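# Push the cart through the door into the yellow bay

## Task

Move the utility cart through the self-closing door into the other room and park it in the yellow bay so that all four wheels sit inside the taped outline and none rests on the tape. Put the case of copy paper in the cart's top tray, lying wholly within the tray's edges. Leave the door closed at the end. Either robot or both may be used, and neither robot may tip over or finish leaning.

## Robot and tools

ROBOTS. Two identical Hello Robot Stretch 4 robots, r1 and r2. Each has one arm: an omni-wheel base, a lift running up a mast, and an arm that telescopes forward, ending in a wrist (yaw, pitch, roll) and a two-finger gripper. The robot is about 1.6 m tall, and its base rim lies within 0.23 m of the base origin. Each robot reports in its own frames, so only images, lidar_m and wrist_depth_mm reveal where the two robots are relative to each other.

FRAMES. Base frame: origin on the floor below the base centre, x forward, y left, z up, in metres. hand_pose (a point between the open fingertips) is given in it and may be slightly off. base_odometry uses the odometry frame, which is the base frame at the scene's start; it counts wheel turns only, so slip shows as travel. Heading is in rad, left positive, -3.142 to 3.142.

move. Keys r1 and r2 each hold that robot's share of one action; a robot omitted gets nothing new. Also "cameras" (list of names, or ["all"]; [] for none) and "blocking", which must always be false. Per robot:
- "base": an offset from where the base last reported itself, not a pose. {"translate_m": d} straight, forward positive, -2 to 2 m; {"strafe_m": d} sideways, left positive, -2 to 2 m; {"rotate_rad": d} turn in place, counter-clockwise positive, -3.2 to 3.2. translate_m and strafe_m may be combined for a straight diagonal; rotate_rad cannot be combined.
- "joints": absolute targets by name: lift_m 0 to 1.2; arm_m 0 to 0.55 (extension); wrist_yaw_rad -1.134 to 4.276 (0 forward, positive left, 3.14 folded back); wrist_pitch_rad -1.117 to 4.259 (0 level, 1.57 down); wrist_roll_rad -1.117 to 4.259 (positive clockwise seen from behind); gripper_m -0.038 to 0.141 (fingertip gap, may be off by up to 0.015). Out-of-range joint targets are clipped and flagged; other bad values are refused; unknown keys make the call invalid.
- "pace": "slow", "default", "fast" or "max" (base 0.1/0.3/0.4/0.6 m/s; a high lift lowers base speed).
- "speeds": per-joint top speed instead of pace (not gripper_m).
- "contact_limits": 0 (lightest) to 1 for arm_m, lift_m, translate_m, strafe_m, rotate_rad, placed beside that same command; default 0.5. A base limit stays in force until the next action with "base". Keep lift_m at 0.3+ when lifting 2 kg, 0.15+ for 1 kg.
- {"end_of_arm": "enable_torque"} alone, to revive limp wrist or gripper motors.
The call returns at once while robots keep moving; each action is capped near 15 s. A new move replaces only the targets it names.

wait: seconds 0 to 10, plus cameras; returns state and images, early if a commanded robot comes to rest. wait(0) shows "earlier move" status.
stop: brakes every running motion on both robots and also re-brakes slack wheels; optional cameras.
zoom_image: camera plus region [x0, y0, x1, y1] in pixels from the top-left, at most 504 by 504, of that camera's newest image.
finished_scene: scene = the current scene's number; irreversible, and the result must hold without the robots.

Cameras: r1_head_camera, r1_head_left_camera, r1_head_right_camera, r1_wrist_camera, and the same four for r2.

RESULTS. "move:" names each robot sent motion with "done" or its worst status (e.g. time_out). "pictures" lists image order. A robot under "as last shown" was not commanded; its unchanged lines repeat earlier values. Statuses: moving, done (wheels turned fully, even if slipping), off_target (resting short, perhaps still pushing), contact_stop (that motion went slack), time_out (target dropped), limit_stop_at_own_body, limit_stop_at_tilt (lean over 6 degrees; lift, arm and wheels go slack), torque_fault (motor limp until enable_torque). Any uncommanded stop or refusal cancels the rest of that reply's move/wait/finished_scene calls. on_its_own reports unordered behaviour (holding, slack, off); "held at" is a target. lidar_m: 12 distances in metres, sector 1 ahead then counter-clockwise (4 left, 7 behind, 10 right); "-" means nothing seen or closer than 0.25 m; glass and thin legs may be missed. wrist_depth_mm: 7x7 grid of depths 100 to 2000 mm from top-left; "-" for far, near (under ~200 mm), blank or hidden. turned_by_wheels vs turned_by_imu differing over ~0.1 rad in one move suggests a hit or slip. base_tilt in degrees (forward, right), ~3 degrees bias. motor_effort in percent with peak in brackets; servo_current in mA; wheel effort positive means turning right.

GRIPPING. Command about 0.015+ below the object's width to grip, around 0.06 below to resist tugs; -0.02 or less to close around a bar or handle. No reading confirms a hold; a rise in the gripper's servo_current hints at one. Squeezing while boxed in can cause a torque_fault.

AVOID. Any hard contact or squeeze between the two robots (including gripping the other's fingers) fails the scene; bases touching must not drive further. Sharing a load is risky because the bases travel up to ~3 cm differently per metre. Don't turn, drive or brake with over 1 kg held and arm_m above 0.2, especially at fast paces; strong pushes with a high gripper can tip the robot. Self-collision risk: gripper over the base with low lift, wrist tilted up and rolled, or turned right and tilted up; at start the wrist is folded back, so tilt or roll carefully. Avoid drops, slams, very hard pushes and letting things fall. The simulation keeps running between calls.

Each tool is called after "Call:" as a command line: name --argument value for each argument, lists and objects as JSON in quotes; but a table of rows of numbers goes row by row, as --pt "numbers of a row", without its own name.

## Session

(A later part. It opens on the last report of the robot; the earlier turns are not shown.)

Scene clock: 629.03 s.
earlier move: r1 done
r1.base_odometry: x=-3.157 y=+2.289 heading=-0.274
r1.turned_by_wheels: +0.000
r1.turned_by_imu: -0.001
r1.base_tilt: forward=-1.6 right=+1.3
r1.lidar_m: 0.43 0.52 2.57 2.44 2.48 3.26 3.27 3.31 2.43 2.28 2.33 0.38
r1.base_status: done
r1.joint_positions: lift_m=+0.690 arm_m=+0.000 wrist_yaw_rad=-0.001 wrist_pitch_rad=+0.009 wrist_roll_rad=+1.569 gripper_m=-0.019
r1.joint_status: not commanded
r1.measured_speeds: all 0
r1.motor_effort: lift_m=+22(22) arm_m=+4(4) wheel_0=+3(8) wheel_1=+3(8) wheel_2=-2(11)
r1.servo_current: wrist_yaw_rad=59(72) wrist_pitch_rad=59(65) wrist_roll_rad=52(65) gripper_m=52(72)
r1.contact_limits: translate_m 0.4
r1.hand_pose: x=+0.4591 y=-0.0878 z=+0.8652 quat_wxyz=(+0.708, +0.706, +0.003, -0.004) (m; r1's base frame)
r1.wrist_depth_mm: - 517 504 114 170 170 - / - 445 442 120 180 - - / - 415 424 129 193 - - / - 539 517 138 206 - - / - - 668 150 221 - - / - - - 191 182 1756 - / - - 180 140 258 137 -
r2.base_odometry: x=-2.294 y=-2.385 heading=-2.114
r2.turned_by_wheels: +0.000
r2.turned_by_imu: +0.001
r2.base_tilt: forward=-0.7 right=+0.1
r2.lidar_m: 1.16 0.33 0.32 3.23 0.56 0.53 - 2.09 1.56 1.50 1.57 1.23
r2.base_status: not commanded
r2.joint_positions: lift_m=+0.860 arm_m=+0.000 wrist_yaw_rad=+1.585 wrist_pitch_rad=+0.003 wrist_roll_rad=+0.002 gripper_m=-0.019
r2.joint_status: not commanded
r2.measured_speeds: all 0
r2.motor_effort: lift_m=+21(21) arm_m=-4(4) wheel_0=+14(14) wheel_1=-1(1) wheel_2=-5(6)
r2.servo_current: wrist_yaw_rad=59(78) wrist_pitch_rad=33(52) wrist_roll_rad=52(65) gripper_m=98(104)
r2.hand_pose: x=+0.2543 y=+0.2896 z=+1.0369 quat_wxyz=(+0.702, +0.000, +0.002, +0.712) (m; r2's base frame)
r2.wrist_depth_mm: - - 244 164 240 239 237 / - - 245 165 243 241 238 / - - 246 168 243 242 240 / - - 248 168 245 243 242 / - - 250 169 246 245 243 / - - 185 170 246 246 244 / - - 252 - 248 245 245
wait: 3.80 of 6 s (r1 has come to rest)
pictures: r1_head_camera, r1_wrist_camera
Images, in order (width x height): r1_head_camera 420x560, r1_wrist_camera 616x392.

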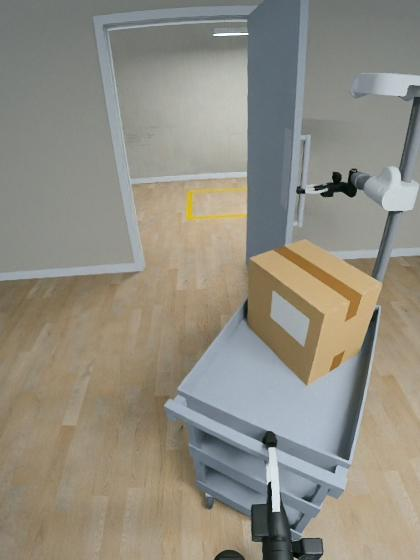

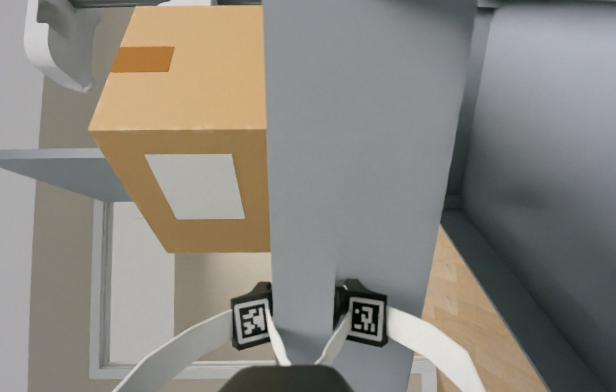

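Call:
move --blocking false --r1 '{"base":{"translate_m":-0.5,"strafe_m":-0.06},"contact_limits":{"translate_m":0.4},"pace":"slow"}' --cameras '[]'

Call:
wait --seconds 8 --cameras '["r1_wrist_camera","r1_head_camera"]'

Scene clock: 655.83 s.
move: r1 moving
r1.base_odometry: x=-3.169 y=+2.291 heading=-0.275
r1.turned_by_wheels: +0.000
r1.turned_by_imu: -0.001
r1.base_tilt: forward=-1.5 right=+1.3
r1.lidar_m: 0.42 0.55 2.59 2.44 2.48 3.27 3.22 3.29 2.44 2.28 2.33 0.38
r1.base_status: translate_m moving; strafe_m moving
r1.joint_positions: lift_m=+0.690 arm_m=+0.000 wrist_yaw_rad=-0.001 wrist_pitch_rad=+0.010 wrist_roll_rad=+1.569 gripper_m=-0.019
r1.joint_status: not commanded
r1.measured_speeds: translate_m=-0.047 strafe_m=-0.006 rotate_rad=+0.000 lift_m=+0.000 arm_m=+0.000 wrist_yaw_rad=+0.000 wrist_pitch_rad=+0.000 wrist_roll_rad=+0.000
r1.motor_effort: lift_m=+22(22) arm_m=-3(4) wheel_0=-5(6) wheel_1=-6(6) wheel_2=+7(7)
r1.servo_current: wrist_yaw_rad=52(65) wrist_pitch_rad=59(59) wrist_roll_rad=65(65) gripper_m=46(59)
r1.contact_limits: translate_m 0.4
r1.hand_pose: x=+0.4592 y=-0.0878 z=+0.8651 quat_wxyz=(+0.708, +0.706, +0.003, -0.004) (m; r1's base frame)
r1.wrist_depth_mm: - 517 508 115 171 171 - / - 452 449 121 182 - - / - 418 421 - 193 - - / - 535 512 139 206 - - / - - 661 149 222 - - / - - - 172 183 1661 - / - - 180 135 258 137 -
r2: as last shown
r2.turned_by_imu: +0.000
r2.base_tilt: forward=-0.7 right=+0.0
r2.lidar_m: 1.15 0.32 0.31 3.23 0.56 0.54 - 2.11 1.54 1.47 1.59 1.22
r2.motor_effort: lift_m=+21(21) arm_m=-4(4) wheel_0=+14(14) wheel_1=-1(1) wheel_2=-6(6)
r2.servo_current: wrist_yaw_rad=59(72) wrist_pitch_rad=46(46) wrist_roll_rad=39(59) gripper_m=91(104)
r2.wrist_depth_mm: - - 244 164 240 239 237 / - - 246 164 243 240 238 / - - 247 168 242 241 240 / - - 248 169 245 242 241 / - - 251 169 246 244 244 / - - 185 169 247 246 244 / - - 253 - 249 247 246
pictures: none
No camera images: "cameras" was empty.

Scene clock: 661.63 s.
earlier move: r1 done
r1.base_odometry: x=-3.654 y=+2.366 heading=-0.275
r1.turned_by_wheels: +0.000
r1.turned_by_imu: -0.001
r1.base_tilt: forward=-1.6 right=+1.3
r1.lidar_m: 0.41 0.45 2.61 2.46 2.47 2.89 2.72 2.79 2.42 2.25 2.31 0.42
r1.base_status: done
r1.joint_positions: lift_m=+0.690 arm_m=+0.000 wrist_yaw_rad=+0.000 wrist_pitch_rad=+0.010 wrist_roll_rad=+1.569 gripper_m=-0.019
r1.joint_status: not commanded
r1.measured_speeds: all 0
r1.motor_effort: lift_m=+22(22) arm_m=-4(4) wheel_0=-4(9) wheel_1=-2(8) wheel_2=+0(8)
r1.servo_current: wrist_yaw_rad=59(78) wrist_pitch_rad=59(65) wrist_roll_rad=46(65) gripper_m=52(65)
r1.contact_limits: translate_m 0.4
r1.hand_pose: x=+0.4593 y=-0.0873 z=+0.8651 quat_wxyz=(+0.708, +0.706, +0.004, -0.003) (m; r1's base frame)
r1.wrist_depth_mm: - - - - 210 218 236 / - - 1576 597 215 1618 - / - 569 521 484 220 - - / - 462 455 163 225 - - / - 525 508 227 230 - - / - - 549 173 183 - - / - - 180 131 242 138 -
r2.base_odometry: x=-2.294 y=-2.385 heading=-2.114
r2.turned_by_wheels: +0.000
r2.turned_by_imu: +0.001
r2.base_tilt: forward=-0.7 right=+0.0
r2.lidar_m: 1.16 0.32 0.31 3.25 3.42 0.95 - 2.11 1.55 1.49 1.58 1.22
r2.base_status: not commanded
r2.joint_positions: lift_m=+0.860 arm_m=+0.000 wrist_yaw_rad=+1.585 wrist_pitch_rad=+0.003 wrist_roll_rad=+0.002 gripper_m=-0.019
r2.joint_status: not commanded
r2.measured_speeds: all 0
r2.motor_effort: lift_m=+21(21) arm_m=-4(4) wheel_0=+13(15) wheel_1=-1(1) wheel_2=-5(6)
r2.servo_current: wrist_yaw_rad=52(78) wrist_pitch_rad=46(52) wrist_roll_rad=52(59) gripper_m=98(104)
r2.hand_pose: x=+0.2543 y=+0.2896 z=+1.0369 quat_wxyz=(+0.702, +0.000, +0.002, +0.712) (m; r2's base frame)
r2.wrist_depth_mm: - - 243 164 241 238 237 / - - 245 164 243 240 238 / - - 247 168 243 242 239 / - - 249 169 246 243 241 / - - 251 169 246 245 243 / - - 186 169 246 246 244 / - - 253 - 248 247 246
wait: 5.80 of 8 s (r1 has come to rest)
pictures: r1_head_camera, r1_wrist_camera
Images, in order (width x height): r1_head_camera 420x560, r1_wrist_camera 616x392.

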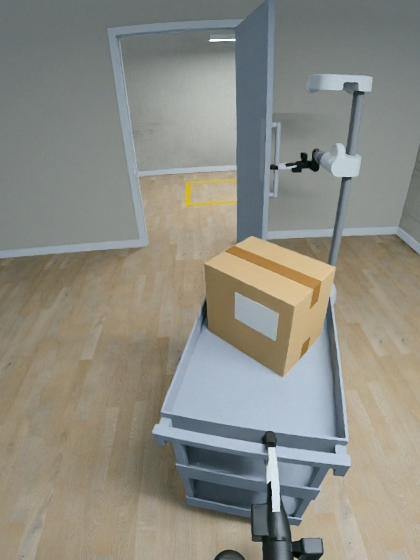

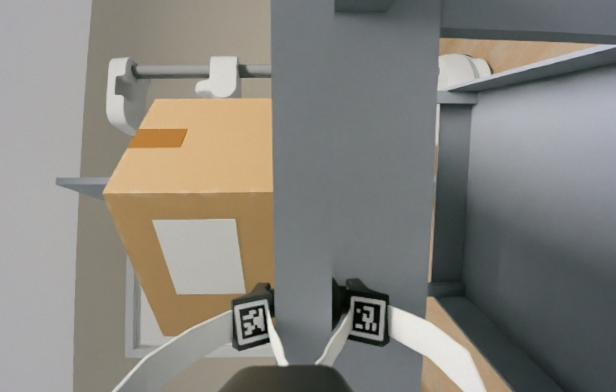

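Call:
move --blocking false --r1 '{"base":{"translate_m":-0.45,"strafe_m":-0.02},"contact_limits":{"translate_m":0.4},"pace":"slow"}' --cameras '[]'

Call:
wait --seconds 8 --cameras '["r1_wrist_camera","r1_head_camera"]'

Scene clock: 669.17 s.
move: r1 moving
r1.base_odometry: x=-3.667 y=+2.369 heading=-0.275
r1.turned_by_wheels: -0.001
r1.turned_by_imu: -0.001
r1.base_tilt: forward=-1.5 right=+1.3
r1.lidar_m: 0.40 0.46 2.63 2.44 2.50 2.87 2.70 2.78 2.42 2.26 2.32 0.40
r1.base_status: translate_m moving; strafe_m moving
r1.joint_positions: lift_m=+0.690 arm_m=+0.000 wrist_yaw_rad=+0.000 wrist_pitch_rad=+0.010 wrist_roll_rad=+1.569 gripper_m=-0.019
r1.joint_status: not commanded
r1.measured_speeds: translate_m=-0.048 strafe_m=-0.002 rotate_rad=-0.002 lift_m=+0.000 arm_m=+0.000 wrist_yaw_rad=+0.000 wrist_pitch_rad=+0.000 wrist_roll_rad=+0.000
r1.motor_effort: lift_m=+22(22) arm_m=-4(4) wheel_0=-6(7) wheel_1=-5(6) wheel_2=+6(7)
r1.servo_current: wrist_yaw_rad=52(59) wrist_pitch_rad=52(65) wrist_roll_rad=46(65) gripper_m=52(59)
r1.contact_limits: translate_m 0.4
r1.hand_pose: x=+0.4593 y=-0.0873 z=+0.8651 quat_wxyz=(+0.708, +0.706, +0.004, -0.003) (m; r1's base frame)
r1.wrist_depth_mm: - - - 153 210 218 238 / - - 1618 597 214 1537 - / - 535 521 488 221 - - / - 459 455 163 224 - - / - 530 512 227 230 - - / - - 549 173 182 - - / - - 180 145 242 138 -
r2: as last shown
r2.turned_by_imu: +0.000
r2.base_tilt: forward=-0.7 right=+0.1
r2.lidar_m: 1.18 0.32 0.33 3.25 3.41 0.96 - 2.13 1.55 1.48 1.54 1.22
r2.motor_effort: lift_m=+21(21) arm_m=-4(4) wheel_0=+14(14) wheel_1=-1(1) wheel_2=-6(6)
r2.servo_current: wrist_yaw_rad=59(72) wrist_pitch_rad=39(46) wrist_roll_rad=39(59) gripper_m=104(104)
r2.wrist_depth_mm: - - 245 163 240 239 237 / - - 246 164 242 240 238 / - - 247 168 243 240 240 / - - 248 169 245 243 242 / - - 250 169 247 244 243 / - - 185 169 246 245 245 / - - 252 - 248 247 246
pictures: none
No camera images: "cameras" was empty.

Scene clock: 674.47 s.
earlier move: r1 done
r1.base_odometry: x=-4.093 y=+2.469 heading=-0.275
r1.turned_by_wheels: +0.000
r1.turned_by_imu: -0.001
r1.base_tilt: forward=-1.6 right=+1.2
r1.lidar_m: 0.41 0.43 2.60 2.41 2.46 2.42 2.25 2.33 2.46 2.27 2.32 0.42
r1.base_status: done
r1.joint_positions: lift_m=+0.690 arm_m=+0.000 wrist_yaw_rad=+0.000 wrist_pitch_rad=+0.010 wrist_roll_rad=+1.569 gripper_m=-0.019
r1.joint_status: not commanded
r1.measured_speeds: all 0
r1.motor_effort: lift_m=+22(22) arm_m=-4(4) wheel_0=-5(10) wheel_1=-4(8) wheel_2=+1(8)
r1.servo_current: wrist_yaw_rad=52(78) wrist_pitch_rad=59(65) wrist_roll_rad=46(65) gripper_m=46(59)
r1.contact_limits: translate_m 0.4
r1.hand_pose: x=+0.4593 y=-0.0874 z=+0.8651 quat_wxyz=(+0.708, +0.706, +0.004, -0.003) (m; r1's base frame)
r1.wrist_depth_mm: - - - - 206 219 1078 / - - - 153 211 - - / - 539 504 156 218 - - / - 459 449 160 224 - - / - 544 517 166 230 - - / - - 564 173 182 - - / - - 180 130 244 138 -
r2.base_odometry: x=-2.294 y=-2.385 heading=-2.114
r2.turned_by_wheels: +0.000
r2.turned_by_imu: +0.001
r2.base_tilt: forward=-0.7 right=+0.0
r2.lidar_m: 1.16 0.33 0.32 3.26 3.40 1.38 1.40 2.10 1.56 1.48 1.59 1.21
r2.base_status: not commanded
r2.joint_positions: lift_m=+0.860 arm_m=+0.000 wrist_yaw_rad=+1.585 wrist_pitch_rad=+0.003 wrist_roll_rad=+0.002 gripper_m=-0.019
r2.joint_status: not commanded
r2.measured_speeds: all 0
r2.motor_effort: lift_m=+21(21) arm_m=-4(4) wheel_0=+14(14) wheel_1=-1(1) wheel_2=-5(6)
r2.servo_current: wrist_yaw_rad=59(78) wrist_pitch_rad=33(52) wrist_roll_rad=33(65) gripper_m=98(104)
r2.hand_pose: x=+0.2543 y=+0.2896 z=+1.0369 quat_wxyz=(+0.702, +0.000, +0.002, +0.712) (m; r2's base frame)
r2.wrist_depth_mm: - - 243 164 240 240 238 / - - 244 164 241 241 238 / - - 247 168 243 241 241 / - - 248 169 245 244 242 / - - 251 169 246 244 243 / - - 185 170 245 246 245 / - - 252 - 250 246 246
wait: 5.30 of 8 s (r1 has come to rest)
pictures: r1_head_camera, r1_wrist_camera
Images, in order (width x height): r1_head_camera 420x560, r1_wrist_camera 616x392.

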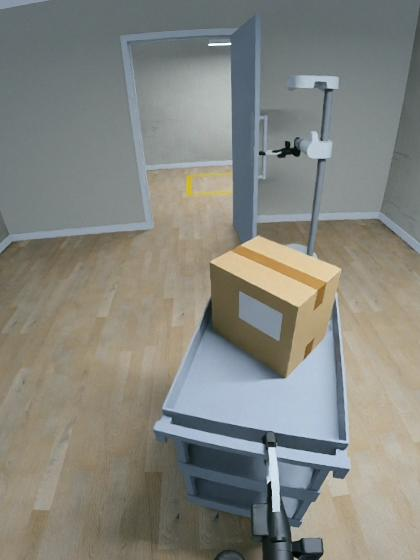

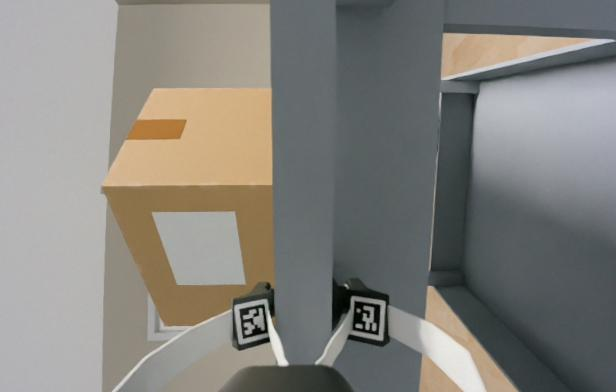

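Call:
move --blocking false --r1 '{"joints":{"gripper_m":0.14}}' --cameras '[]'

Call:
wait --seconds 3 --cameras '[]'

Call:
move --blocking false --r1 '{"base":{"translate_m":-0.1,"strafe_m":0.04},"pace":"slow"}' --cameras '[]'

Call:
wait --seconds 3 --cameras '[]'

Call:
move --blocking false --r1 '{"joints":{"wrist_roll_rad":0.0}}' --cameras '[]'

Call:
wait --seconds 2 --cameras '["r1_wrist_camera","r1_head_camera"]'

Scene clock: 691.87 s.
move: r1 moving
r1.base_odometry: x=-4.093 y=+2.469 heading=-0.275
r1.turned_by_wheels: +0.000
r1.turned_by_imu: +0.000
r1.base_tilt: forward=-1.6 right=+1.3
r1.lidar_m: 0.41 0.47 2.60 2.42 2.48 2.38 2.26 2.34 2.44 2.25 2.31 0.43
r1.base_status: not commanded
r1.joint_positions: lift_m=+0.690 arm_m=+0.000 wrist_yaw_rad=+0.000 wrist_pitch_rad=+0.010 wrist_roll_rad=+1.569 gripper_m=+0.005
r1.joint_status: gripper_m moving
r1.measured_speeds: all 0
r1.motor_effort: lift_m=+22(22) arm_m=-4(4) wheel_0=-5(6) wheel_1=-4(4) wheel_2=+1(1)
r1.servo_current: wrist_yaw_rad=52(65) wrist_pitch_rad=59(65) wrist_roll_rad=39(65) gripper_m=85(85)
r1.contact_limits: translate_m 0.4
r1.hand_pose: x=+0.4593 y=-0.0875 z=+0.8651 quat_wxyz=(+0.708, +0.706, +0.003, -0.004) (m; r1's base frame)
r1.wrist_depth_mm: - - - - 208 226 459 / - - - 155 213 - - / - 544 512 216 220 - - / - 459 455 165 226 - - / - 544 512 229 233 - - / - - 569 180 186 - - / - - 160 139 246 - -
r2: as last shown
r2.turned_by_imu: +0.000
r2.lidar_m: 1.14 0.32 0.31 3.24 3.41 1.38 1.40 2.14 1.56 1.49 1.57 1.22
r2.servo_current: wrist_yaw_rad=72(72) wrist_pitch_rad=46(46) wrist_roll_rad=52(52) gripper_m=91(104)
r2.wrist_depth_mm: - - 243 164 240 238 237 / - - 244 164 242 240 238 / - - 246 168 243 242 240 / - - 249 169 244 242 242 / - - 249 169 246 244 243 / - - 185 170 246 245 244 / - - 252 - 249 246 245
pictures: none
No camera images: "cameras" was empty.

Scene clock: 693.80 s.
earlier move: r1 done
r1.base_odometry: x=-4.093 y=+2.469 heading=-0.275
r1.turned_by_wheels: +0.000
r1.turned_by_imu: +0.000
r1.base_tilt: forward=-1.6 right=+1.2
r1.lidar_m: 0.42 0.46 2.62 2.40 2.49 2.41 2.25 2.35 2.44 2.26 2.31 0.41
r1.base_status: not commanded
r1.joint_positions: lift_m=+0.690 arm_m=+0.000 wrist_yaw_rad=+0.000 wrist_pitch_rad=+0.006 wrist_roll_rad=+1.569 gripper_m=+0.140
r1.joint_status: all done
r1.measured_speeds: all 0
r1.motor_effort: lift_m=+21(22) arm_m=-4(4) wheel_0=-3(6) wheel_1=-3(4) wheel_2=+0(1)
r1.servo_current: wrist_yaw_rad=39(65) wrist_pitch_rad=46(65) wrist_roll_rad=59(72) gripper_m=46(98)
r1.contact_limits: translate_m 0.4
r1.hand_pose: x=+0.4593 y=-0.0875 z=+0.8663 quat_wxyz=(+0.708, +0.706, +0.002, -0.002) (m; r1's base frame)
r1.wrist_depth_mm: - - - - 213 237 236 / - - - 162 219 - - / - - 517 167 226 - - / - 466 462 455 234 - - / - - 530 177 239 - - / - 210 580 181 244 195 - / - - - 143 254 1756 -
r2.base_odometry: x=-2.294 y=-2.385 heading=-2.114
r2.turned_by_wheels: +0.000
r2.turned_by_imu: +0.000
r2.base_tilt: forward=-0.7 right=+0.0
r2.lidar_m: 1.17 0.32 0.31 3.25 3.38 1.37 1.40 2.11 1.55 1.48 1.58 1.22
r2.base_status: not commanded
r2.joint_positions: lift_m=+0.860 arm_m=+0.000 wrist_yaw_rad=+1.585 wrist_pitch_rad=+0.003 wrist_roll_rad=+0.002 gripper_m=-0.019
r2.joint_status: not commanded
r2.measured_speeds: all 0
r2.motor_effort: lift_m=+21(21) arm_m=-4(4) wheel_0=+14(14) wheel_1=-1(1) wheel_2=-5(6)
r2.servo_current: wrist_yaw_rad=65(78) wrist_pitch_rad=46(46) wrist_roll_rad=46(59) gripper_m=98(104)
r2.hand_pose: x=+0.2543 y=+0.2896 z=+1.0369 quat_wxyz=(+0.702, +0.000, +0.002, +0.712) (m; r2's base frame)
r2.wrist_depth_mm: - - 244 164 240 239 237 / - - 246 164 242 240 238 / - - 247 168 244 241 240 / - - 249 169 245 243 241 / - - 251 169 246 245 243 / - - 186 169 246 246 245 / - - 252 - 248 246 245
wait: 1.93 of 3 s (r1 has come to rest)
pictures: none
No camera images: "cameras" was empty.

Scene clock: 694.30 s.
move: r1 moving
r1.base_odometry: x=-4.104 y=+2.478 heading=-0.276
r1.turned_by_wheels: -0.001
r1.turned_by_imu: -0.001
r1.base_tilt: forward=-1.6 right=+1.3
r1.lidar_m: 0.42 0.47 2.58 2.39 2.48 2.41 2.26 2.30 2.45 2.27 2.33 0.40
r1.base_status: translate_m moving; strafe_m moving
r1.joint_positions: lift_m=+0.690 arm_m=+0.000 wrist_yaw_rad=+0.000 wrist_pitch_rad=+0.006 wrist_roll_rad=+1.569 gripper_m=+0.140
r1.joint_status: not commanded
r1.measured_speeds: translate_m=-0.049 strafe_m=+0.019 rotate_rad=+0.000 lift_m=+0.000 arm_m=+0.000 wrist_yaw_rad=+0.000 wrist_pitch_rad=+0.000 wrist_roll_rad=+0.000
r1.motor_effort: lift_m=+21(21) arm_m=-3(3) wheel_0=-7(9) wheel_1=-4(5) wheel_2=+6(7)
r1.servo_current: wrist_yaw_rad=39(46) wrist_pitch_rad=39(52) wrist_roll_rad=52(52) gripper_m=39(46)
r1.hand_pose: x=+0.4593 y=-0.0875 z=+0.8663 quat_wxyz=(+0.708, +0.706, +0.002, -0.002) (m; r1's base frame)
r1.wrist_depth_mm: - - - - 225 243 242 / - - - 597 231 - - / - - 521 178 237 - - / - 496 477 469 244 - - / - - 544 521 252 - - / - 210 603 609 256 195 - / - - - 142 270 1863 -
r2: as last shown
r2.lidar_m: 1.15 0.34 0.32 3.26 3.41 1.37 1.39 2.11 1.56 1.47 1.58 1.21
r2.servo_current: wrist_yaw_rad=65(72) wrist_pitch_rad=46(46) wrist_roll_rad=46(52) gripper_m=98(98)
r2.wrist_depth_mm: - - 244 164 240 239 238 / - - 245 164 243 239 238 / - - 247 168 244 242 241 / - - 247 169 244 243 242 / - - 249 169 246 245 242 / - - 186 169 246 246 244 / - - 253 - 248 246 246
pictures: none
No camera images: "cameras" was empty.

Scene clock: 696.10 s.
earlier move: r1 done
r1.base_odometry: x=-4.178 y=+2.535 heading=-0.276
r1.turned_by_wheels: +0.000
r1.turned_by_imu: +0.000
r1.base_tilt: forward=-1.6 right=+1.2
r1.lidar_m: 0.51 3.67 2.54 2.38 2.45 2.29 2.17 2.26 2.48 2.31 2.37 0.50
r1.base_status: done
r1.joint_positions: lift_m=+0.690 arm_m=+0.000 wrist_yaw_rad=+0.000 wrist_pitch_rad=+0.006 wrist_roll_rad=+1.569 gripper_m=+0.140
r1.joint_status: not commanded
r1.measured_speeds: all 0
r1.motor_effort: lift_m=+21(21) arm_m=-3(4) wheel_0=-4(9) wheel_1=-3(5) wheel_2=+1(7)
r1.servo_current: wrist_yaw_rad=39(72) wrist_pitch_rad=39(52) wrist_roll_rad=46(65) gripper_m=46(52)
r1.hand_pose: x=+0.4593 y=-0.0875 z=+0.8663 quat_wxyz=(+0.708, +0.706, +0.002, -0.002) (m; r1's base frame)
r1.wrist_depth_mm: - - - - 317 320 - / - - - 668 866 - - / - - 597 549 - - - / - - 591 569 - - - / - - 676 654 357 - - / - 210 741 741 191 195 - / - - - 143 - 1756 -
r2.base_odometry: x=-2.294 y=-2.385 heading=-2.114
r2.turned_by_wheels: +0.000
r2.turned_by_imu: +0.000
r2.base_tilt: forward=-0.7 right=+0.0
r2.lidar_m: 1.16 0.31 0.32 3.25 3.42 1.37 1.38 2.11 1.54 1.49 1.57 1.23
r2.base_status: not commanded
r2.joint_positions: lift_m=+0.860 arm_m=+0.000 wrist_yaw_rad=+1.585 wrist_pitch_rad=+0.003 wrist_roll_rad=+0.002 gripper_m=-0.019
r2.joint_status: not commanded
r2.measured_speeds: all 0
r2.motor_effort: lift_m=+21(21) arm_m=-4(4) wheel_0=+14(14) wheel_1=-1(1) wheel_2=-6(6)
r2.servo_current: wrist_yaw_rad=59(72) wrist_pitch_rad=39(46) wrist_roll_rad=46(59) gripper_m=91(104)
r2.hand_pose: x=+0.2543 y=+0.2896 z=+1.0369 quat_wxyz=(+0.702, +0.000, +0.002, +0.712) (m; r2's base frame)
r2.wrist_depth_mm: - - 245 164 240 239 238 / - - 246 165 241 240 239 / - - 247 168 243 241 240 / - - 249 168 244 243 241 / - - 250 169 246 244 243 / - - 185 170 246 246 245 / - - 252 - 248 246 245
wait: 1.80 of 3 s (r1 has come to rest)
pictures: none
No camera images: "cameras" was empty.

Scene clock: 696.60 s.
move: r1 moving
r1.base_odometry: x=-4.178 y=+2.535 heading=-0.276
r1.turned_by_wheels: +0.000
r1.turned_by_imu: +0.000
r1.base_tilt: forward=-1.6 right=+1.3
r1.lidar_m: 0.49 3.71 2.54 2.38 2.45 2.31 2.15 2.21 2.48 2.31 2.36 0.52
r1.base_status: not commanded
r1.joint_positions: lift_m=+0.690 arm_m=+0.000 wrist_yaw_rad=+0.000 wrist_pitch_rad=+0.006 wrist_roll_rad=+0.990 gripper_m=+0.140
r1.joint_status: wrist_roll_rad moving
r1.measured_speeds: translate_m=+0.000 strafe_m=+0.000 rotate_rad=+0.000 lift_m=+0.000 arm_m=+0.000 wrist_yaw_rad=+0.000 wrist_pitch_rad=+0.000 wrist_roll_rad=-1.817
r1.motor_effort: lift_m=+21(21) arm_m=-3(4) wheel_0=-4(4) wheel_1=-3(4) wheel_2=+1(1)
r1.servo_current: wrist_yaw_rad=33(52) wrist_pitch_rad=52(52) wrist_roll_rad=98(117) gripper_m=39(46)
r1.hand_pose: x=+0.4593 y=-0.0875 z=+0.8663 quat_wxyz=(+0.880, +0.475, +0.003, -0.002) (m; r1's base frame)
r1.wrist_depth_mm: - - - - - 252 - / - - - 676 691 309 1756 / - - 597 574 268 322 327 / - - 676 591 330 - - / - - - 668 342 - - / - 210 - 296 210 194 - / - - - 143 - - -
r2: as last shown
r2.base_tilt: forward=-0.7 right=+0.1
r2.lidar_m: 1.16 0.30 0.31 3.24 3.41 1.37 1.40 2.11 1.54 1.48 1.57 1.22
r2.motor_effort: lift_m=+21(21) arm_m=-4(4) wheel_0=+14(14) wheel_1=-1(1) wheel_2=-5(6)
r2.servo_current: wrist_yaw_rad=72(72) wrist_pitch_rad=46(46) wrist_roll_rad=52(52) gripper_m=91(98)
r2.wrist_depth_mm: - - 246 164 240 239 238 / - - 245 164 241 241 238 / - - 248 168 243 243 241 / - - 248 169 244 242 241 / - - 250 169 245 245 243 / - - 185 170 246 245 246 / - - 253 - 249 246 245
pictures: none
No camera images: "cameras" was empty.

Scene clock: 697.63 s.
earlier move: r1 done
r1.base_odometry: x=-4.178 y=+2.535 heading=-0.275
r1.turned_by_wheels: +0.000
r1.turned_by_imu: +0.000
r1.base_tilt: forward=-1.6 right=+1.3
r1.lidar_m: 0.51 3.66 2.57 2.36 2.43 2.30 2.16 2.23 2.50 2.31 2.37 0.51
r1.base_status: not commanded
r1.joint_positions: lift_m=+0.690 arm_m=+0.000 wrist_yaw_rad=+0.000 wrist_pitch_rad=+0.006 wrist_roll_rad=+0.002 gripper_m=+0.140
r1.joint_status: all done
r1.measured_speeds: all 0
r1.motor_effort: lift_m=+21(21) arm_m=-3(4) wheel_0=-3(4) wheel_1=-3(4) wheel_2=+1(1)
r1.servo_current: wrist_yaw_rad=46(72) wrist_pitch_rad=46(59) wrist_roll_rad=59(117) gripper_m=39(46)
r1.hand_pose: x=+0.4593 y=-0.0875 z=+0.8663 quat_wxyz=(+1.000, +0.001, +0.003, +0.000) (m; r1's base frame)
r1.wrist_depth_mm: - - - - - - - / - - - - - - - / - - - 634 585 - - / - - - 634 585 - - / - - 732 647 580 - - / 357 195 - - 188 194 - / - 415 1921 143 338 327 317
r2.base_odometry: x=-2.294 y=-2.385 heading=-2.114
r2.turned_by_wheels: +0.000
r2.turned_by_imu: +0.000
r2.base_tilt: forward=-0.7 right=+0.1
r2.lidar_m: 1.18 0.32 0.33 3.25 3.39 1.39 1.38 2.13 1.52 1.48 1.58 1.22
r2.base_status: not commanded
r2.joint_positions: lift_m=+0.860 arm_m=+0.000 wrist_yaw_rad=+1.585 wrist_pitch_rad=+0.003 wrist_roll_rad=+0.002 gripper_m=-0.019
r2.joint_status: not commanded
r2.measured_speeds: all 0
r2.motor_effort: lift_m=+21(21) arm_m=-4(4) wheel_0=+14(14) wheel_1=-1(1) wheel_2=-5(6)
r2.servo_current: wrist_yaw_rad=65(78) wrist_pitch_rad=39(46) wrist_roll_rad=39(59) gripper_m=91(98)
r2.hand_pose: x=+0.2543 y=+0.2896 z=+1.0369 quat_wxyz=(+0.702, +0.000, +0.002, +0.712) (m; r2's base frame)
r2.wrist_depth_mm: - - 244 164 241 239 237 / - - 245 164 243 239 238 / - - 247 168 243 241 240 / - - 249 169 244 243 241 / - - 249 169 246 245 243 / - - 186 169 246 246 244 / - - 253 - 249 246 247
wait: 1.03 of 2 s (r1 has come to rest)
pictures: r1_head_camera, r1_wrist_camera
Images, in order (width x height): r1_head_camera 420x560, r1_wrist_camera 616x392.

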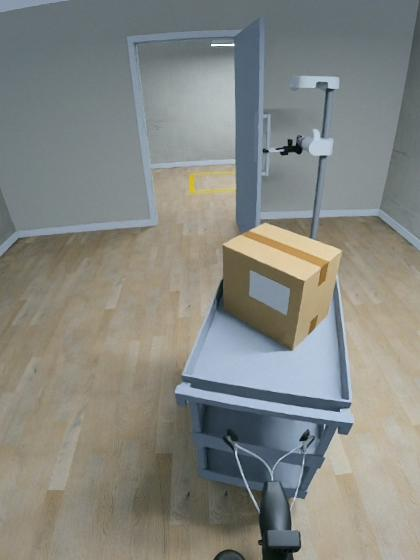

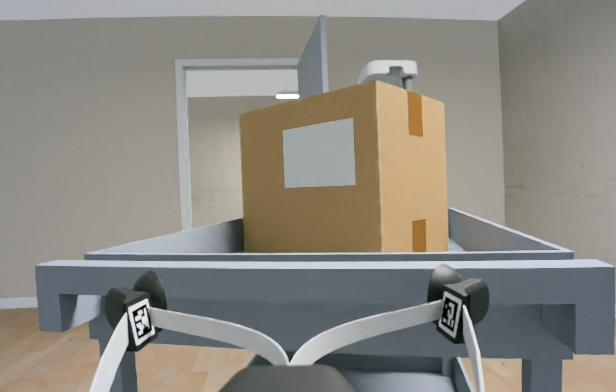

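Call:
move --blocking false --r1 '{"base":{"translate_m":0.1,"strafe_m":-0.03},"pace":"slow"}' --cameras '[]'

Call:
wait --seconds 3 --cameras '["r1_wrist_camera"]'

Call:
move --blocking false --r1 '{"base":{"translate_m":0.15},"pace":"slow"}' --cameras '[]'

Call:
wait --seconds 4 --cameras '["r1_wrist_camera","r1_head_camera"]'

Scene clock: 705.77 s.
move: r1 moving
r1.base_odometry: x=-4.167 y=+2.528 heading=-0.275
r1.turned_by_wheels: +0.000
r1.turned_by_imu: +0.000
r1.base_tilt: forward=-1.6 right=+1.3
r1.lidar_m: 0.49 3.68 2.57 2.33 2.43 2.30 2.18 2.25 2.48 2.32 2.37 0.51
r1.base_status: translate_m moving; strafe_m moving
r1.joint_positions: lift_m=+0.690 arm_m=+0.000 wrist_yaw_rad=+0.000 wrist_pitch_rad=+0.006 wrist_roll_rad=+0.002 gripper_m=+0.140
r1.joint_status: not commanded
r1.measured_speeds: translate_m=+0.048 strafe_m=-0.015 rotate_rad=-0.002 lift_m=+0.000 arm_m=+0.000 wrist_yaw_rad=+0.000 wrist_pitch_rad=+0.000 wrist_roll_rad=+0.000
r1.motor_effort: lift_m=+21(21) arm_m=-3(4) wheel_0=+6(8) wheel_1=+3(3) wheel_2=-6(6)
r1.servo_current: wrist_yaw_rad=59(78) wrist_pitch_rad=46(52) wrist_roll_rad=39(52) gripper_m=39(46)
r1.hand_pose: x=+0.4593 y=-0.0875 z=+0.8663 quat_wxyz=(+1.000, +0.001, +0.003, +0.000) (m; r1's base frame)
r1.wrist_depth_mm: - - - - - - - / - - - - - - - / - - - 634 580 - - / - - - 634 569 - - / - - 723 634 569 - - / 343 195 - - 187 193 - / - 389 1863 143 327 315 301
r2: as last shown
r2.lidar_m: 1.14 0.33 0.31 3.27 3.43 1.36 1.37 2.11 1.55 1.49 1.56 1.21
r2.motor_effort: lift_m=+21(21) arm_m=-4(4) wheel_0=+14(14) wheel_1=-1(1) wheel_2=-6(6)
r2.servo_current: wrist_yaw_rad=59(72) wrist_pitch_rad=39(46) wrist_roll_rad=39(59) gripper_m=98(104)
r2.wrist_depth_mm: - - 245 164 242 240 238 / - - 245 165 242 240 239 / - - 247 168 243 242 241 / - - 249 168 244 243 241 / - - 250 168 246 244 243 / - - 185 170 246 246 245 / - - 252 - 248 247 245
pictures: none
No camera images: "cameras" was empty.

Scene clock: 707.57 s.
earlier move: r1 done
r1.base_odometry: x=-4.090 y=+2.479 heading=-0.275
r1.turned_by_wheels: +0.000
r1.turned_by_imu: +0.000
r1.base_tilt: forward=-1.6 right=+1.3
r1.lidar_m: 0.46 0.55 2.61 2.40 2.48 2.41 2.25 2.34 2.46 2.28 2.32 0.49
r1.base_status: done
r1.joint_positions: lift_m=+0.690 arm_m=+0.000 wrist_yaw_rad=-0.001 wrist_pitch_rad=+0.006 wrist_roll_rad=+0.002 gripper_m=+0.140
r1.joint_status: not commanded
r1.measured_speeds: all 0
r1.motor_effort: lift_m=+21(21) arm_m=+5(5) wheel_0=+2(10) wheel_1=+2(6) wheel_2=-5(11)
r1.servo_current: wrist_yaw_rad=46(78) wrist_pitch_rad=52(59) wrist_roll_rad=46(72) gripper_m=46(46)
r1.hand_pose: x=+0.4591 y=-0.0879 z=+0.8663 quat_wxyz=(+1.000, +0.001, +0.003, -0.001) (m; r1's base frame)
r1.wrist_depth_mm: - - - - - - - / - - - - - - - / - - 699 574 569 - - / - - 707 580 569 - - / - - 661 585 574 - - / - 193 - - - 191 - / 342 325 320 138 298 293 283
r2.base_odometry: x=-2.294 y=-2.385 heading=-2.114
r2.turned_by_wheels: +0.000
r2.turned_by_imu: +0.000
r2.base_tilt: forward=-0.7 right=+0.0
r2.lidar_m: 1.17 0.35 0.30 3.24 3.40 1.31 1.33 2.11 1.58 1.48 1.56 1.23
r2.base_status: not commanded
r2.joint_positions: lift_m=+0.860 arm_m=+0.000 wrist_yaw_rad=+1.585 wrist_pitch_rad=+0.003 wrist_roll_rad=+0.002 gripper_m=-0.019
r2.joint_status: not commanded
r2.measured_speeds: all 0
r2.motor_effort: lift_m=+21(21) arm_m=-4(4) wheel_0=+13(14) wheel_1=-1(1) wheel_2=-5(6)
r2.servo_current: wrist_yaw_rad=65(78) wrist_pitch_rad=39(52) wrist_roll_rad=39(59) gripper_m=91(104)
r2.hand_pose: x=+0.2543 y=+0.2896 z=+1.0369 quat_wxyz=(+0.702, +0.000, +0.002, +0.712) (m; r2's base frame)
r2.wrist_depth_mm: - - 243 164 240 239 238 / - - 246 164 242 241 238 / - - 246 168 243 242 240 / - - 248 168 245 244 242 / - - 249 169 246 244 243 / - - 185 169 246 247 244 / - - 253 - 250 246 245
wait: 1.80 of 3 s (r1 has come to rest)
pictures: r1_wrist_camera
Images, in order (width x height): r1_wrist_camera 616x392.

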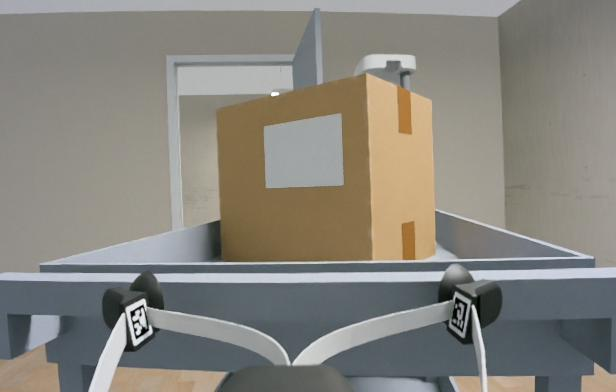

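Scene clock: 708.07 s.
move: r1 moving
r1.base_odometry: x=-4.078 y=+2.476 heading=-0.276
r1.turned_by_wheels: +0.000
r1.turned_by_imu: +0.000
r1.base_tilt: forward=-1.6 right=+1.2
r1.lidar_m: 0.48 3.58 2.60 2.40 2.45 2.44 2.26 2.35 2.46 2.28 2.32 0.50
r1.base_status: translate_m moving
r1.joint_positions: lift_m=+0.690 arm_m=+0.000 wrist_yaw_rad=-0.002 wrist_pitch_rad=+0.006 wrist_roll_rad=+0.002 gripper_m=+0.140
r1.joint_status: not commanded
r1.measured_speeds: translate_m=+0.049 strafe_m=+0.000 rotate_rad=-0.001 lift_m=+0.000 arm_m=+0.000 wrist_yaw_rad=-0.005 wrist_pitch_rad=+0.000 wrist_roll_rad=+0.000
r1.motor_effort: lift_m=+21(21) arm_m=+5(5) wheel_0=+3(6) wheel_1=+2(5) wheel_2=-9(11)
r1.servo_current: wrist_yaw_rad=59(65) wrist_pitch_rad=52(59) wrist_roll_rad=46(59) gripper_m=39(46)
r1.hand_pose: x=+0.4590 y=-0.0881 z=+0.8663 quat_wxyz=(+1.000, +0.001, +0.003, -0.001) (m; r1's base frame)
r1.wrist_depth_mm: - - - - - - - / - - - 609 - - - / - - 676 564 580 - - / - - 699 574 574 - - / - 530 676 580 569 - - / - 193 - - - 193 - / 327 319 310 146 296 291 286
r2: as last shown
r2.lidar_m: 1.16 0.33 0.31 3.26 3.42 1.29 1.31 2.12 1.56 1.47 1.55 1.22
r2.motor_effort: lift_m=+21(21) arm_m=-4(4) wheel_0=+14(14) wheel_1=-1(1) wheel_2=-6(6)
r2.servo_current: wrist_yaw_rad=59(65) wrist_pitch_rad=46(46) wrist_roll_rad=52(59) gripper_m=98(104)
r2.wrist_depth_mm: - - 244 164 241 240 237 / - - 245 164 241 241 238 / - - 247 168 243 241 240 / - - 249 169 245 242 241 / - - 250 169 246 244 244 / - - 186 169 246 245 244 / - - 254 - 248 247 246
pictures: none
No camera images: "cameras" was empty.

Scene clock: 710.33 s.
earlier move: r1 done
r1.base_odometry: x=-3.946 y=+2.438 heading=-0.275
r1.turned_by_wheels: +0.000
r1.turned_by_imu: +0.000
r1.base_tilt: forward=-1.5 right=+1.3
r1.lidar_m: 0.48 3.42 2.61 2.43 2.49 2.58 2.42 2.51 2.41 2.26 2.33 0.49
r1.base_status: done
r1.joint_positions: lift_m=+0.690 arm_m=+0.000 wrist_yaw_rad=-0.003 wrist_pitch_rad=+0.006 wrist_roll_rad=+0.002 gripper_m=+0.140
r1.joint_status: not commanded
r1.measured_speeds: all 0
r1.motor_effort: lift_m=+21(21) arm_m=+5(5) wheel_0=+4(6) wheel_1=+4(6) wheel_2=-3(13)
r1.servo_current: wrist_yaw_rad=65(72) wrist_pitch_rad=52(59) wrist_roll_rad=33(59) gripper_m=39(52)
r1.hand_pose: x=+0.4589 y=-0.0882 z=+0.8663 quat_wxyz=(+1.000, +0.001, +0.003, -0.001) (m; r1's base frame)
r1.wrist_depth_mm: - - - - - - - / - - - - 1808 - - / - - 661 585 559 - - / - - 668 585 539 - - / - - 640 580 549 - - / - 194 - - 183 193 - / 236 297 298 144 304 310 310
r2.base_odometry: x=-2.294 y=-2.385 heading=-2.114
r2.turned_by_wheels: +0.000
r2.turned_by_imu: +0.000
r2.base_tilt: forward=-0.7 right=+0.1
r2.lidar_m: 1.15 0.32 0.32 3.24 3.42 1.15 1.45 2.14 1.56 1.49 1.57 1.23
r2.base_status: not commanded
r2.joint_positions: lift_m=+0.860 arm_m=+0.000 wrist_yaw_rad=+1.585 wrist_pitch_rad=+0.003 wrist_roll_rad=+0.002 gripper_m=-0.019
r2.joint_status: not commanded
r2.measured_speeds: all 0
r2.motor_effort: lift_m=+21(21) arm_m=-4(4) wheel_0=+14(14) wheel_1=-1(1) wheel_2=-5(6)
r2.servo_current: wrist_yaw_rad=65(78) wrist_pitch_rad=39(52) wrist_roll_rad=59(59) gripper_m=91(104)
r2.hand_pose: x=+0.2543 y=+0.2896 z=+1.0369 quat_wxyz=(+0.702, +0.000, +0.002, +0.712) (m; r2's base frame)
r2.wrist_depth_mm: - - 244 164 241 238 237 / - - 245 164 241 240 238 / - - 248 168 244 242 239 / - - 248 169 243 242 241 / - - 250 169 247 244 243 / - - 186 169 246 246 244 / - - 252 - 248 247 245
wait: 2.27 of 4 s (r1 has come to rest)
pictures: r1_head_camera, r1_wrist_camera
Images, in order (width x height): r1_head_camera 420x560, r1_wrist_camera 616x392.

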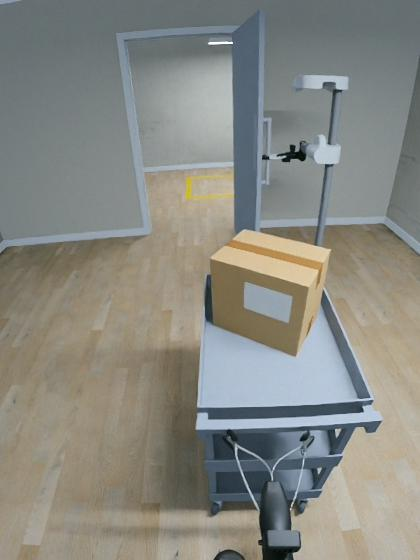

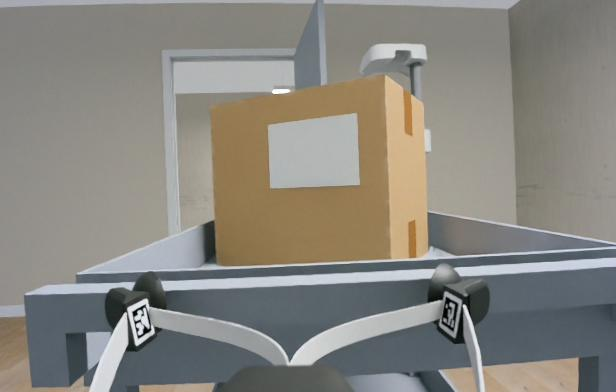

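Call:
move --blocking false --r1 '{"base":{"rotate_rad":0.06},"pace":"slow"}' --cameras '[]'

Call:
wait --seconds 2 --cameras '[]'

Call:
move --blocking false --r1 '{"base":{"translate_m":0.0,"strafe_m":-0.045},"pace":"slow"}' --cameras '[]'

Call:
wait --seconds 3 --cameras '["r1_wrist_camera"]'

Call:
move --blocking false --r1 '{"base":{"translate_m":0.4},"pace":"slow"}' --cameras '[]'

Call:
wait --seconds 7 --cameras '["r1_wrist_camera","r1_head_camera"]'

Scene clock: 720.17 s.
move: r1 moving
r1.base_odometry: x=-3.946 y=+2.438 heading=-0.216
r1.turned_by_wheels: +0.059
r1.turned_by_imu: +0.059
r1.base_tilt: forward=-1.6 right=+1.3
r1.lidar_m: 0.46 3.51 2.57 2.41 2.52 2.54 2.40 2.54 2.39 2.27 2.36 0.52
r1.base_status: rotate_rad moving
r1.joint_positions: lift_m=+0.690 arm_m=+0.000 wrist_yaw_rad=-0.003 wrist_pitch_rad=+0.006 wrist_roll_rad=+0.002 gripper_m=+0.140
r1.joint_status: not commanded
r1.measured_speeds: translate_m=+0.000 strafe_m=+0.000 rotate_rad=+0.009 lift_m=+0.000 arm_m=+0.000 wrist_yaw_rad=+0.000 wrist_pitch_rad=+0.000 wrist_roll_rad=+0.000
r1.motor_effort: lift_m=+21(21) arm_m=+5(5) wheel_0=-5(6) wheel_1=-1(5) wheel_2=-3(5)
r1.servo_current: wrist_yaw_rad=52(59) wrist_pitch_rad=39(52) wrist_roll_rad=46(52) gripper_m=33(46)
r1.hand_pose: x=+0.4589 y=-0.0882 z=+0.8663 quat_wxyz=(+1.000, +0.001, +0.003, -0.001) (m; r1's base frame)
r1.wrist_depth_mm: - - - - - - - / - - - - 544 - - / - - - 603 535 - - / - - - 609 535 - - / - - 661 603 544 - - / - 193 - - - 195 - / - 249 298 140 294 296 293
r2: as last shown
r2.lidar_m: 1.15 0.31 0.31 3.25 3.41 1.15 1.43 2.11 1.53 1.47 1.57 1.21
r2.servo_current: wrist_yaw_rad=72(72) wrist_pitch_rad=39(46) wrist_roll_rad=39(59) gripper_m=91(98)
r2.wrist_depth_mm: - - 244 164 241 239 237 / - - 245 164 242 240 238 / - - 247 168 243 241 241 / - - 248 168 245 243 241 / - - 250 169 246 244 244 / - - 185 170 246 245 244 / - - 252 - 248 246 246
pictures: none
No camera images: "cameras" was empty.

Scene clock: 720.43 s.
earlier move: r1 done
r1.base_odometry: x=-3.946 y=+2.438 heading=-0.216
r1.turned_by_wheels: +0.000
r1.turned_by_imu: +0.000
r1.base_tilt: forward=-1.6 right=+1.3
r1.lidar_m: 0.46 3.49 2.56 2.43 2.50 2.53 2.40 2.54 2.37 2.26 2.35 0.51
r1.base_status: done
r1.joint_positions: lift_m=+0.690 arm_m=+0.000 wrist_yaw_rad=-0.003 wrist_pitch_rad=+0.006 wrist_roll_rad=+0.002 gripper_m=+0.140
r1.joint_status: not commanded
r1.measured_speeds: all 0
r1.motor_effort: lift_m=+21(21) arm_m=+5(5) wheel_0=-5(6) wheel_1=-2(5) wheel_2=-4(5)
r1.servo_current: wrist_yaw_rad=39(59) wrist_pitch_rad=46(52) wrist_roll_rad=52(52) gripper_m=46(46)
r1.hand_pose: x=+0.4589 y=-0.0882 z=+0.8663 quat_wxyz=(+1.000, +0.001, +0.003, -0.001) (m; r1's base frame)
r1.wrist_depth_mm: - - - - - - - / - - - - 549 - - / - - - 597 535 - - / - - - 609 539 - - / - - 661 609 539 - - / - 193 - - - 194 - / - 248 297 140 297 294 293
r2.base_odometry: x=-2.294 y=-2.385 heading=-2.114
r2.turned_by_wheels: +0.000
r2.turned_by_imu: +0.000
r2.base_tilt: forward=-0.7 right=+0.0
r2.lidar_m: 1.17 0.31 0.32 3.25 3.41 1.14 1.42 2.11 1.57 1.47 1.56 1.21
r2.base_status: not commanded
r2.joint_positions: lift_m=+0.860 arm_m=+0.000 wrist_yaw_rad=+1.585 wrist_pitch_rad=+0.003 wrist_roll_rad=+0.002 gripper_m=-0.019
r2.joint_status: not commanded
r2.measured_speeds: all 0
r2.motor_effort: lift_m=+21(21) arm_m=-4(4) wheel_0=+14(14) wheel_1=-1(1) wheel_2=-5(6)
r2.servo_current: wrist_yaw_rad=52(72) wrist_pitch_rad=46(46) wrist_roll_rad=52(59) gripper_m=91(98)
r2.hand_pose: x=+0.2543 y=+0.2896 z=+1.0369 quat_wxyz=(+0.702, +0.000, +0.002, +0.712) (m; r2's base frame)
r2.wrist_depth_mm: - - 243 164 240 239 237 / - - 245 164 243 240 239 / - - 247 168 244 242 240 / - - 249 169 244 243 242 / - - 251 169 246 244 244 / - - 185 169 247 246 243 / - - 252 - 248 245 246
wait: 0.27 of 2 s (r1 has come to rest)
pictures: none
No camera images: "cameras" was empty.

Scene clock: 720.93 s.
move: r1 moving
r1.base_odometry: x=-3.949 y=+2.424 heading=-0.216
r1.turned_by_wheels: +0.000
r1.turned_by_imu: +0.000
r1.base_tilt: forward=-1.6 right=+1.3
r1.lidar_m: 0.45 3.45 2.57 2.42 2.54 2.53 2.39 2.53 2.38 2.26 2.31 0.49
r1.base_status: translate_m moving; strafe_m moving
r1.joint_positions: lift_m=+0.690 arm_m=+0.000 wrist_yaw_rad=-0.003 wrist_pitch_rad=+0.006 wrist_roll_rad=+0.002 gripper_m=+0.140
r1.joint_status: not commanded
r1.measured_speeds: translate_m=+0.000 strafe_m=-0.057 rotate_rad=+0.000 lift_m=+0.000 arm_m=+0.000 wrist_yaw_rad=+0.000 wrist_pitch_rad=+0.000 wrist_roll_rad=+0.000
r1.motor_effort: lift_m=+21(21) arm_m=+5(5) wheel_0=+9(9) wheel_1=-8(8) wheel_2=-2(3)
r1.servo_current: wrist_yaw_rad=52(59) wrist_pitch_rad=46(59) wrist_roll_rad=39(59) gripper_m=46(46)
r1.hand_pose: x=+0.4589 y=-0.0882 z=+0.8663 quat_wxyz=(+1.000, +0.001, +0.003, -0.001) (m; r1's base frame)
r1.wrist_depth_mm: - - - - - - - / - - - - 544 - - / - - - 591 549 - - / - - - 597 544 - - / - - 661 603 539 - - / - 193 - - 184 195 - / - 240 300 143 298 297 297
r2: as last shown
r2.base_tilt: forward=-0.7 right=+0.1
r2.lidar_m: 1.18 0.34 0.31 3.25 3.39 1.14 1.43 2.13 1.56 1.48 1.58 1.22
r2.servo_current: wrist_yaw_rad=72(78) wrist_pitch_rad=46(46) wrist_roll_rad=52(59) gripper_m=91(98)
r2.wrist_depth_mm: - - 244 164 241 240 239 / - - 245 165 241 240 239 / - - 246 168 245 242 241 / - - 248 168 245 243 241 / - - 250 169 246 244 244 / - - 185 170 246 245 245 / - - 253 - 248 246 246
pictures: none
No camera images: "cameras" was empty.

Scene clock: 721.97 s.
earlier move: r1 done
r1.base_odometry: x=-3.956 y=+2.394 heading=-0.216
r1.turned_by_wheels: +0.000
r1.turned_by_imu: +0.000
r1.base_tilt: forward=-1.6 right=+1.3
r1.lidar_m: 0.46 3.48 2.61 2.46 2.57 2.54 2.42 2.52 2.35 2.23 2.32 0.51
r1.base_status: done
r1.joint_positions: lift_m=+0.690 arm_m=+0.000 wrist_yaw_rad=-0.003 wrist_pitch_rad=+0.006 wrist_roll_rad=+0.002 gripper_m=+0.140
r1.joint_status: not commanded
r1.measured_speeds: all 0
r1.motor_effort: lift_m=+21(21) arm_m=+5(5) wheel_0=+2(9) wheel_1=-3(8) wheel_2=-2(3)
r1.servo_current: wrist_yaw_rad=72(72) wrist_pitch_rad=46(59) wrist_roll_rad=52(65) gripper_m=39(52)
r1.hand_pose: x=+0.4589 y=-0.0882 z=+0.8663 quat_wxyz=(+1.000, +0.001, +0.003, -0.001) (m; r1's base frame)
r1.wrist_depth_mm: - - - - - - - / - - - - 1808 - - / - - 676 580 544 - - / - - 668 580 535 - - / - - 647 585 544 - - / - 194 - - 183 193 - / 243 301 300 143 297 298 298
r2.base_odometry: x=-2.294 y=-2.385 heading=-2.114
r2.turned_by_wheels: +0.000
r2.turned_by_imu: +0.000
r2.base_tilt: forward=-0.7 right=+0.1
r2.lidar_m: 1.15 0.32 0.32 3.25 3.41 1.13 1.43 2.11 1.55 1.46 1.56 1.22
r2.base_status: not commanded
r2.joint_positions: lift_m=+0.860 arm_m=+0.000 wrist_yaw_rad=+1.585 wrist_pitch_rad=+0.003 wrist_roll_rad=+0.002 gripper_m=-0.019
r2.joint_status: not commanded
r2.measured_speeds: all 0
r2.motor_effort: lift_m=+21(21) arm_m=-3(4) wheel_0=+14(14) wheel_1=-1(1) wheel_2=-5(6)
r2.servo_current: wrist_yaw_rad=65(78) wrist_pitch_rad=46(52) wrist_roll_rad=59(65) gripper_m=104(104)
r2.hand_pose: x=+0.2543 y=+0.2896 z=+1.0369 quat_wxyz=(+0.702, +0.000, +0.002, +0.712) (m; r2's base frame)
r2.wrist_depth_mm: - - 244 164 240 240 238 / - - 245 164 242 240 239 / - - 247 168 243 242 239 / - - 247 169 245 242 242 / - - 251 169 246 244 243 / - - 185 169 245 245 243 / - - 252 - 249 245 246
wait: 1.03 of 3 s (r1 has come to rest)
pictures: r1_wrist_camera
Images, in order (width x height): r1_wrist_camera 616x392.

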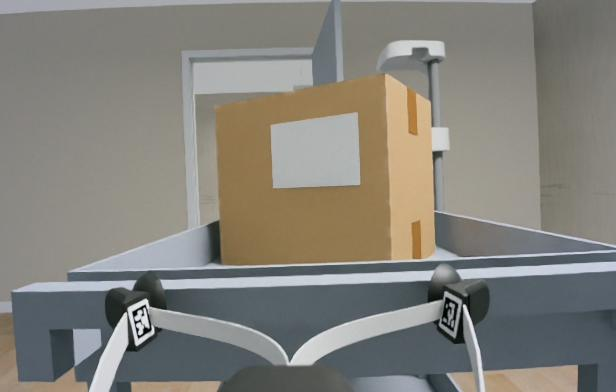

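Scene clock: 722.47 s.
move: r1 moving
r1.base_odometry: x=-3.944 y=+2.392 heading=-0.216
r1.turned_by_wheels: +0.000
r1.turned_by_imu: +0.000
r1.base_tilt: forward=-1.6 right=+1.3
r1.lidar_m: 0.47 3.47 2.60 2.48 2.57 2.54 2.43 2.53 2.34 2.22 2.31 0.52
r1.base_status: translate_m moving
r1.joint_positions: lift_m=+0.690 arm_m=+0.000 wrist_yaw_rad=-0.003 wrist_pitch_rad=+0.006 wrist_roll_rad=+0.002 gripper_m=+0.140
r1.joint_status: not commanded
r1.measured_speeds: translate_m=+0.048 strafe_m=+0.000 rotate_rad=+0.000 lift_m=+0.000 arm_m=+0.000 wrist_yaw_rad=+0.000 wrist_pitch_rad=+0.000 wrist_roll_rad=+0.000
r1.motor_effort: lift_m=+21(21) arm_m=+5(5) wheel_0=+5(6) wheel_1=+3(4) wheel_2=-6(8)
r1.servo_current: wrist_yaw_rad=59(59) wrist_pitch_rad=39(52) wrist_roll_rad=39(59) gripper_m=46(52)
r1.hand_pose: x=+0.4589 y=-0.0882 z=+0.8663 quat_wxyz=(+1.000, +0.001, +0.003, -0.001) (m; r1's base frame)
r1.wrist_depth_mm: - - - - - - - / - - - - 654 - - / - - 661 574 535 - - / - - 676 580 535 - - / - - 647 585 539 - - / - 193 - - 181 191 - / 236 297 296 142 297 296 296
r2: as last shown
r2.lidar_m: 1.15 0.32 0.30 3.25 3.42 1.11 1.38 2.14 1.56 1.46 1.55 1.22
r2.motor_effort: lift_m=+21(21) arm_m=-4(4) wheel_0=+14(14) wheel_1=-1(1) wheel_2=-5(6)
r2.servo_current: wrist_yaw_rad=52(72) wrist_pitch_rad=39(46) wrist_roll_rad=52(59) gripper_m=91(98)
r2.wrist_depth_mm: - - 244 164 241 239 238 / - - 245 165 242 240 239 / - - 248 168 244 242 240 / - - 248 168 245 242 241 / - - 249 169 247 245 243 / - - 186 170 246 245 244 / - - 252 - 249 246 246
pictures: none
No camera images: "cameras" was empty.

Scene clock: 727.23 s.
earlier move: r1 done
r1.base_odometry: x=-3.565 y=+2.309 heading=-0.216
r1.turned_by_wheels: +0.000
r1.turned_by_imu: -0.001
r1.base_tilt: forward=-1.6 right=+1.3
r1.lidar_m: 0.48 3.08 2.60 2.50 2.59 2.94 2.83 2.95 2.35 2.22 2.32 0.52
r1.base_status: done
r1.joint_positions: lift_m=+0.690 arm_m=+0.000 wrist_yaw_rad=-0.003 wrist_pitch_rad=+0.006 wrist_roll_rad=+0.002 gripper_m=+0.140
r1.joint_status: not commanded
r1.measured_speeds: all 0
r1.motor_effort: lift_m=+21(21) arm_m=+5(5) wheel_0=+3(7) wheel_1=+2(6) wheel_2=-3(10)
r1.servo_current: wrist_yaw_rad=46(72) wrist_pitch_rad=46(59) wrist_roll_rad=52(72) gripper_m=39(52)
r1.hand_pose: x=+0.4589 y=-0.0882 z=+0.8663 quat_wxyz=(+1.000, +0.001, +0.003, -0.001) (m; r1's base frame)
r1.wrist_depth_mm: - - - - - - - / - - - - - - - / - - 654 591 609 - - / - - 654 597 597 - - / - - 647 591 564 - - / - 193 - - 185 198 - / - 251 300 142 320 1397 1708
r2.base_odometry: x=-2.294 y=-2.385 heading=-2.114
r2.turned_by_wheels: +0.000
r2.turned_by_imu: +0.001
r2.base_tilt: forward=-0.8 right=+0.1
r2.lidar_m: 1.16 0.31 0.30 3.26 0.93 0.74 - 2.08 1.57 1.49 1.57 1.20
r2.base_status: not commanded
r2.joint_positions: lift_m=+0.860 arm_m=+0.000 wrist_yaw_rad=+1.585 wrist_pitch_rad=+0.003 wrist_roll_rad=+0.002 gripper_m=-0.019
r2.joint_status: not commanded
r2.measured_speeds: all 0
r2.motor_effort: lift_m=+21(21) arm_m=-4(4) wheel_0=+14(15) wheel_1=-1(1) wheel_2=-6(6)
r2.servo_current: wrist_yaw_rad=52(78) wrist_pitch_rad=46(52) wrist_roll_rad=46(59) gripper_m=98(104)
r2.hand_pose: x=+0.2543 y=+0.2896 z=+1.0369 quat_wxyz=(+0.702, +0.000, +0.002, +0.712) (m; r2's base frame)
r2.wrist_depth_mm: - - 244 164 240 238 237 / - - 245 164 242 240 238 / - - 246 168 242 241 242 / - - 249 169 244 243 241 / - - 250 169 247 244 243 / - - 185 169 246 245 244 / - - 253 - 248 246 246
wait: 4.77 of 7 s (r1 has come to rest)
pictures: r1_head_camera, r1_wrist_camera
Images, in order (width x height): r1_head_camera 420x560, r1_wrist_camera 616x392.

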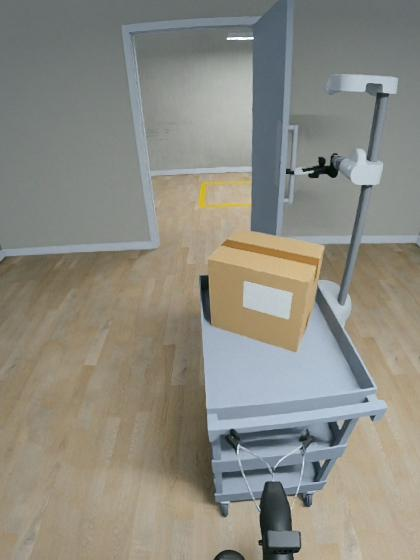

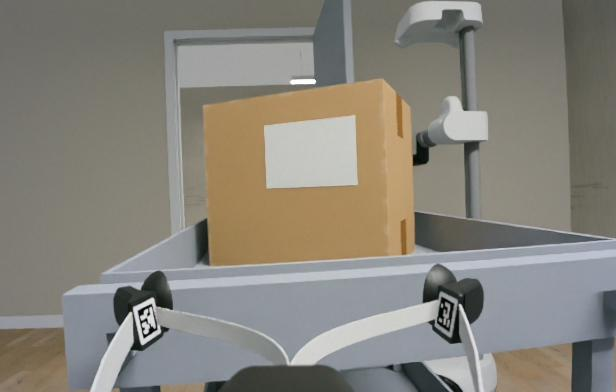

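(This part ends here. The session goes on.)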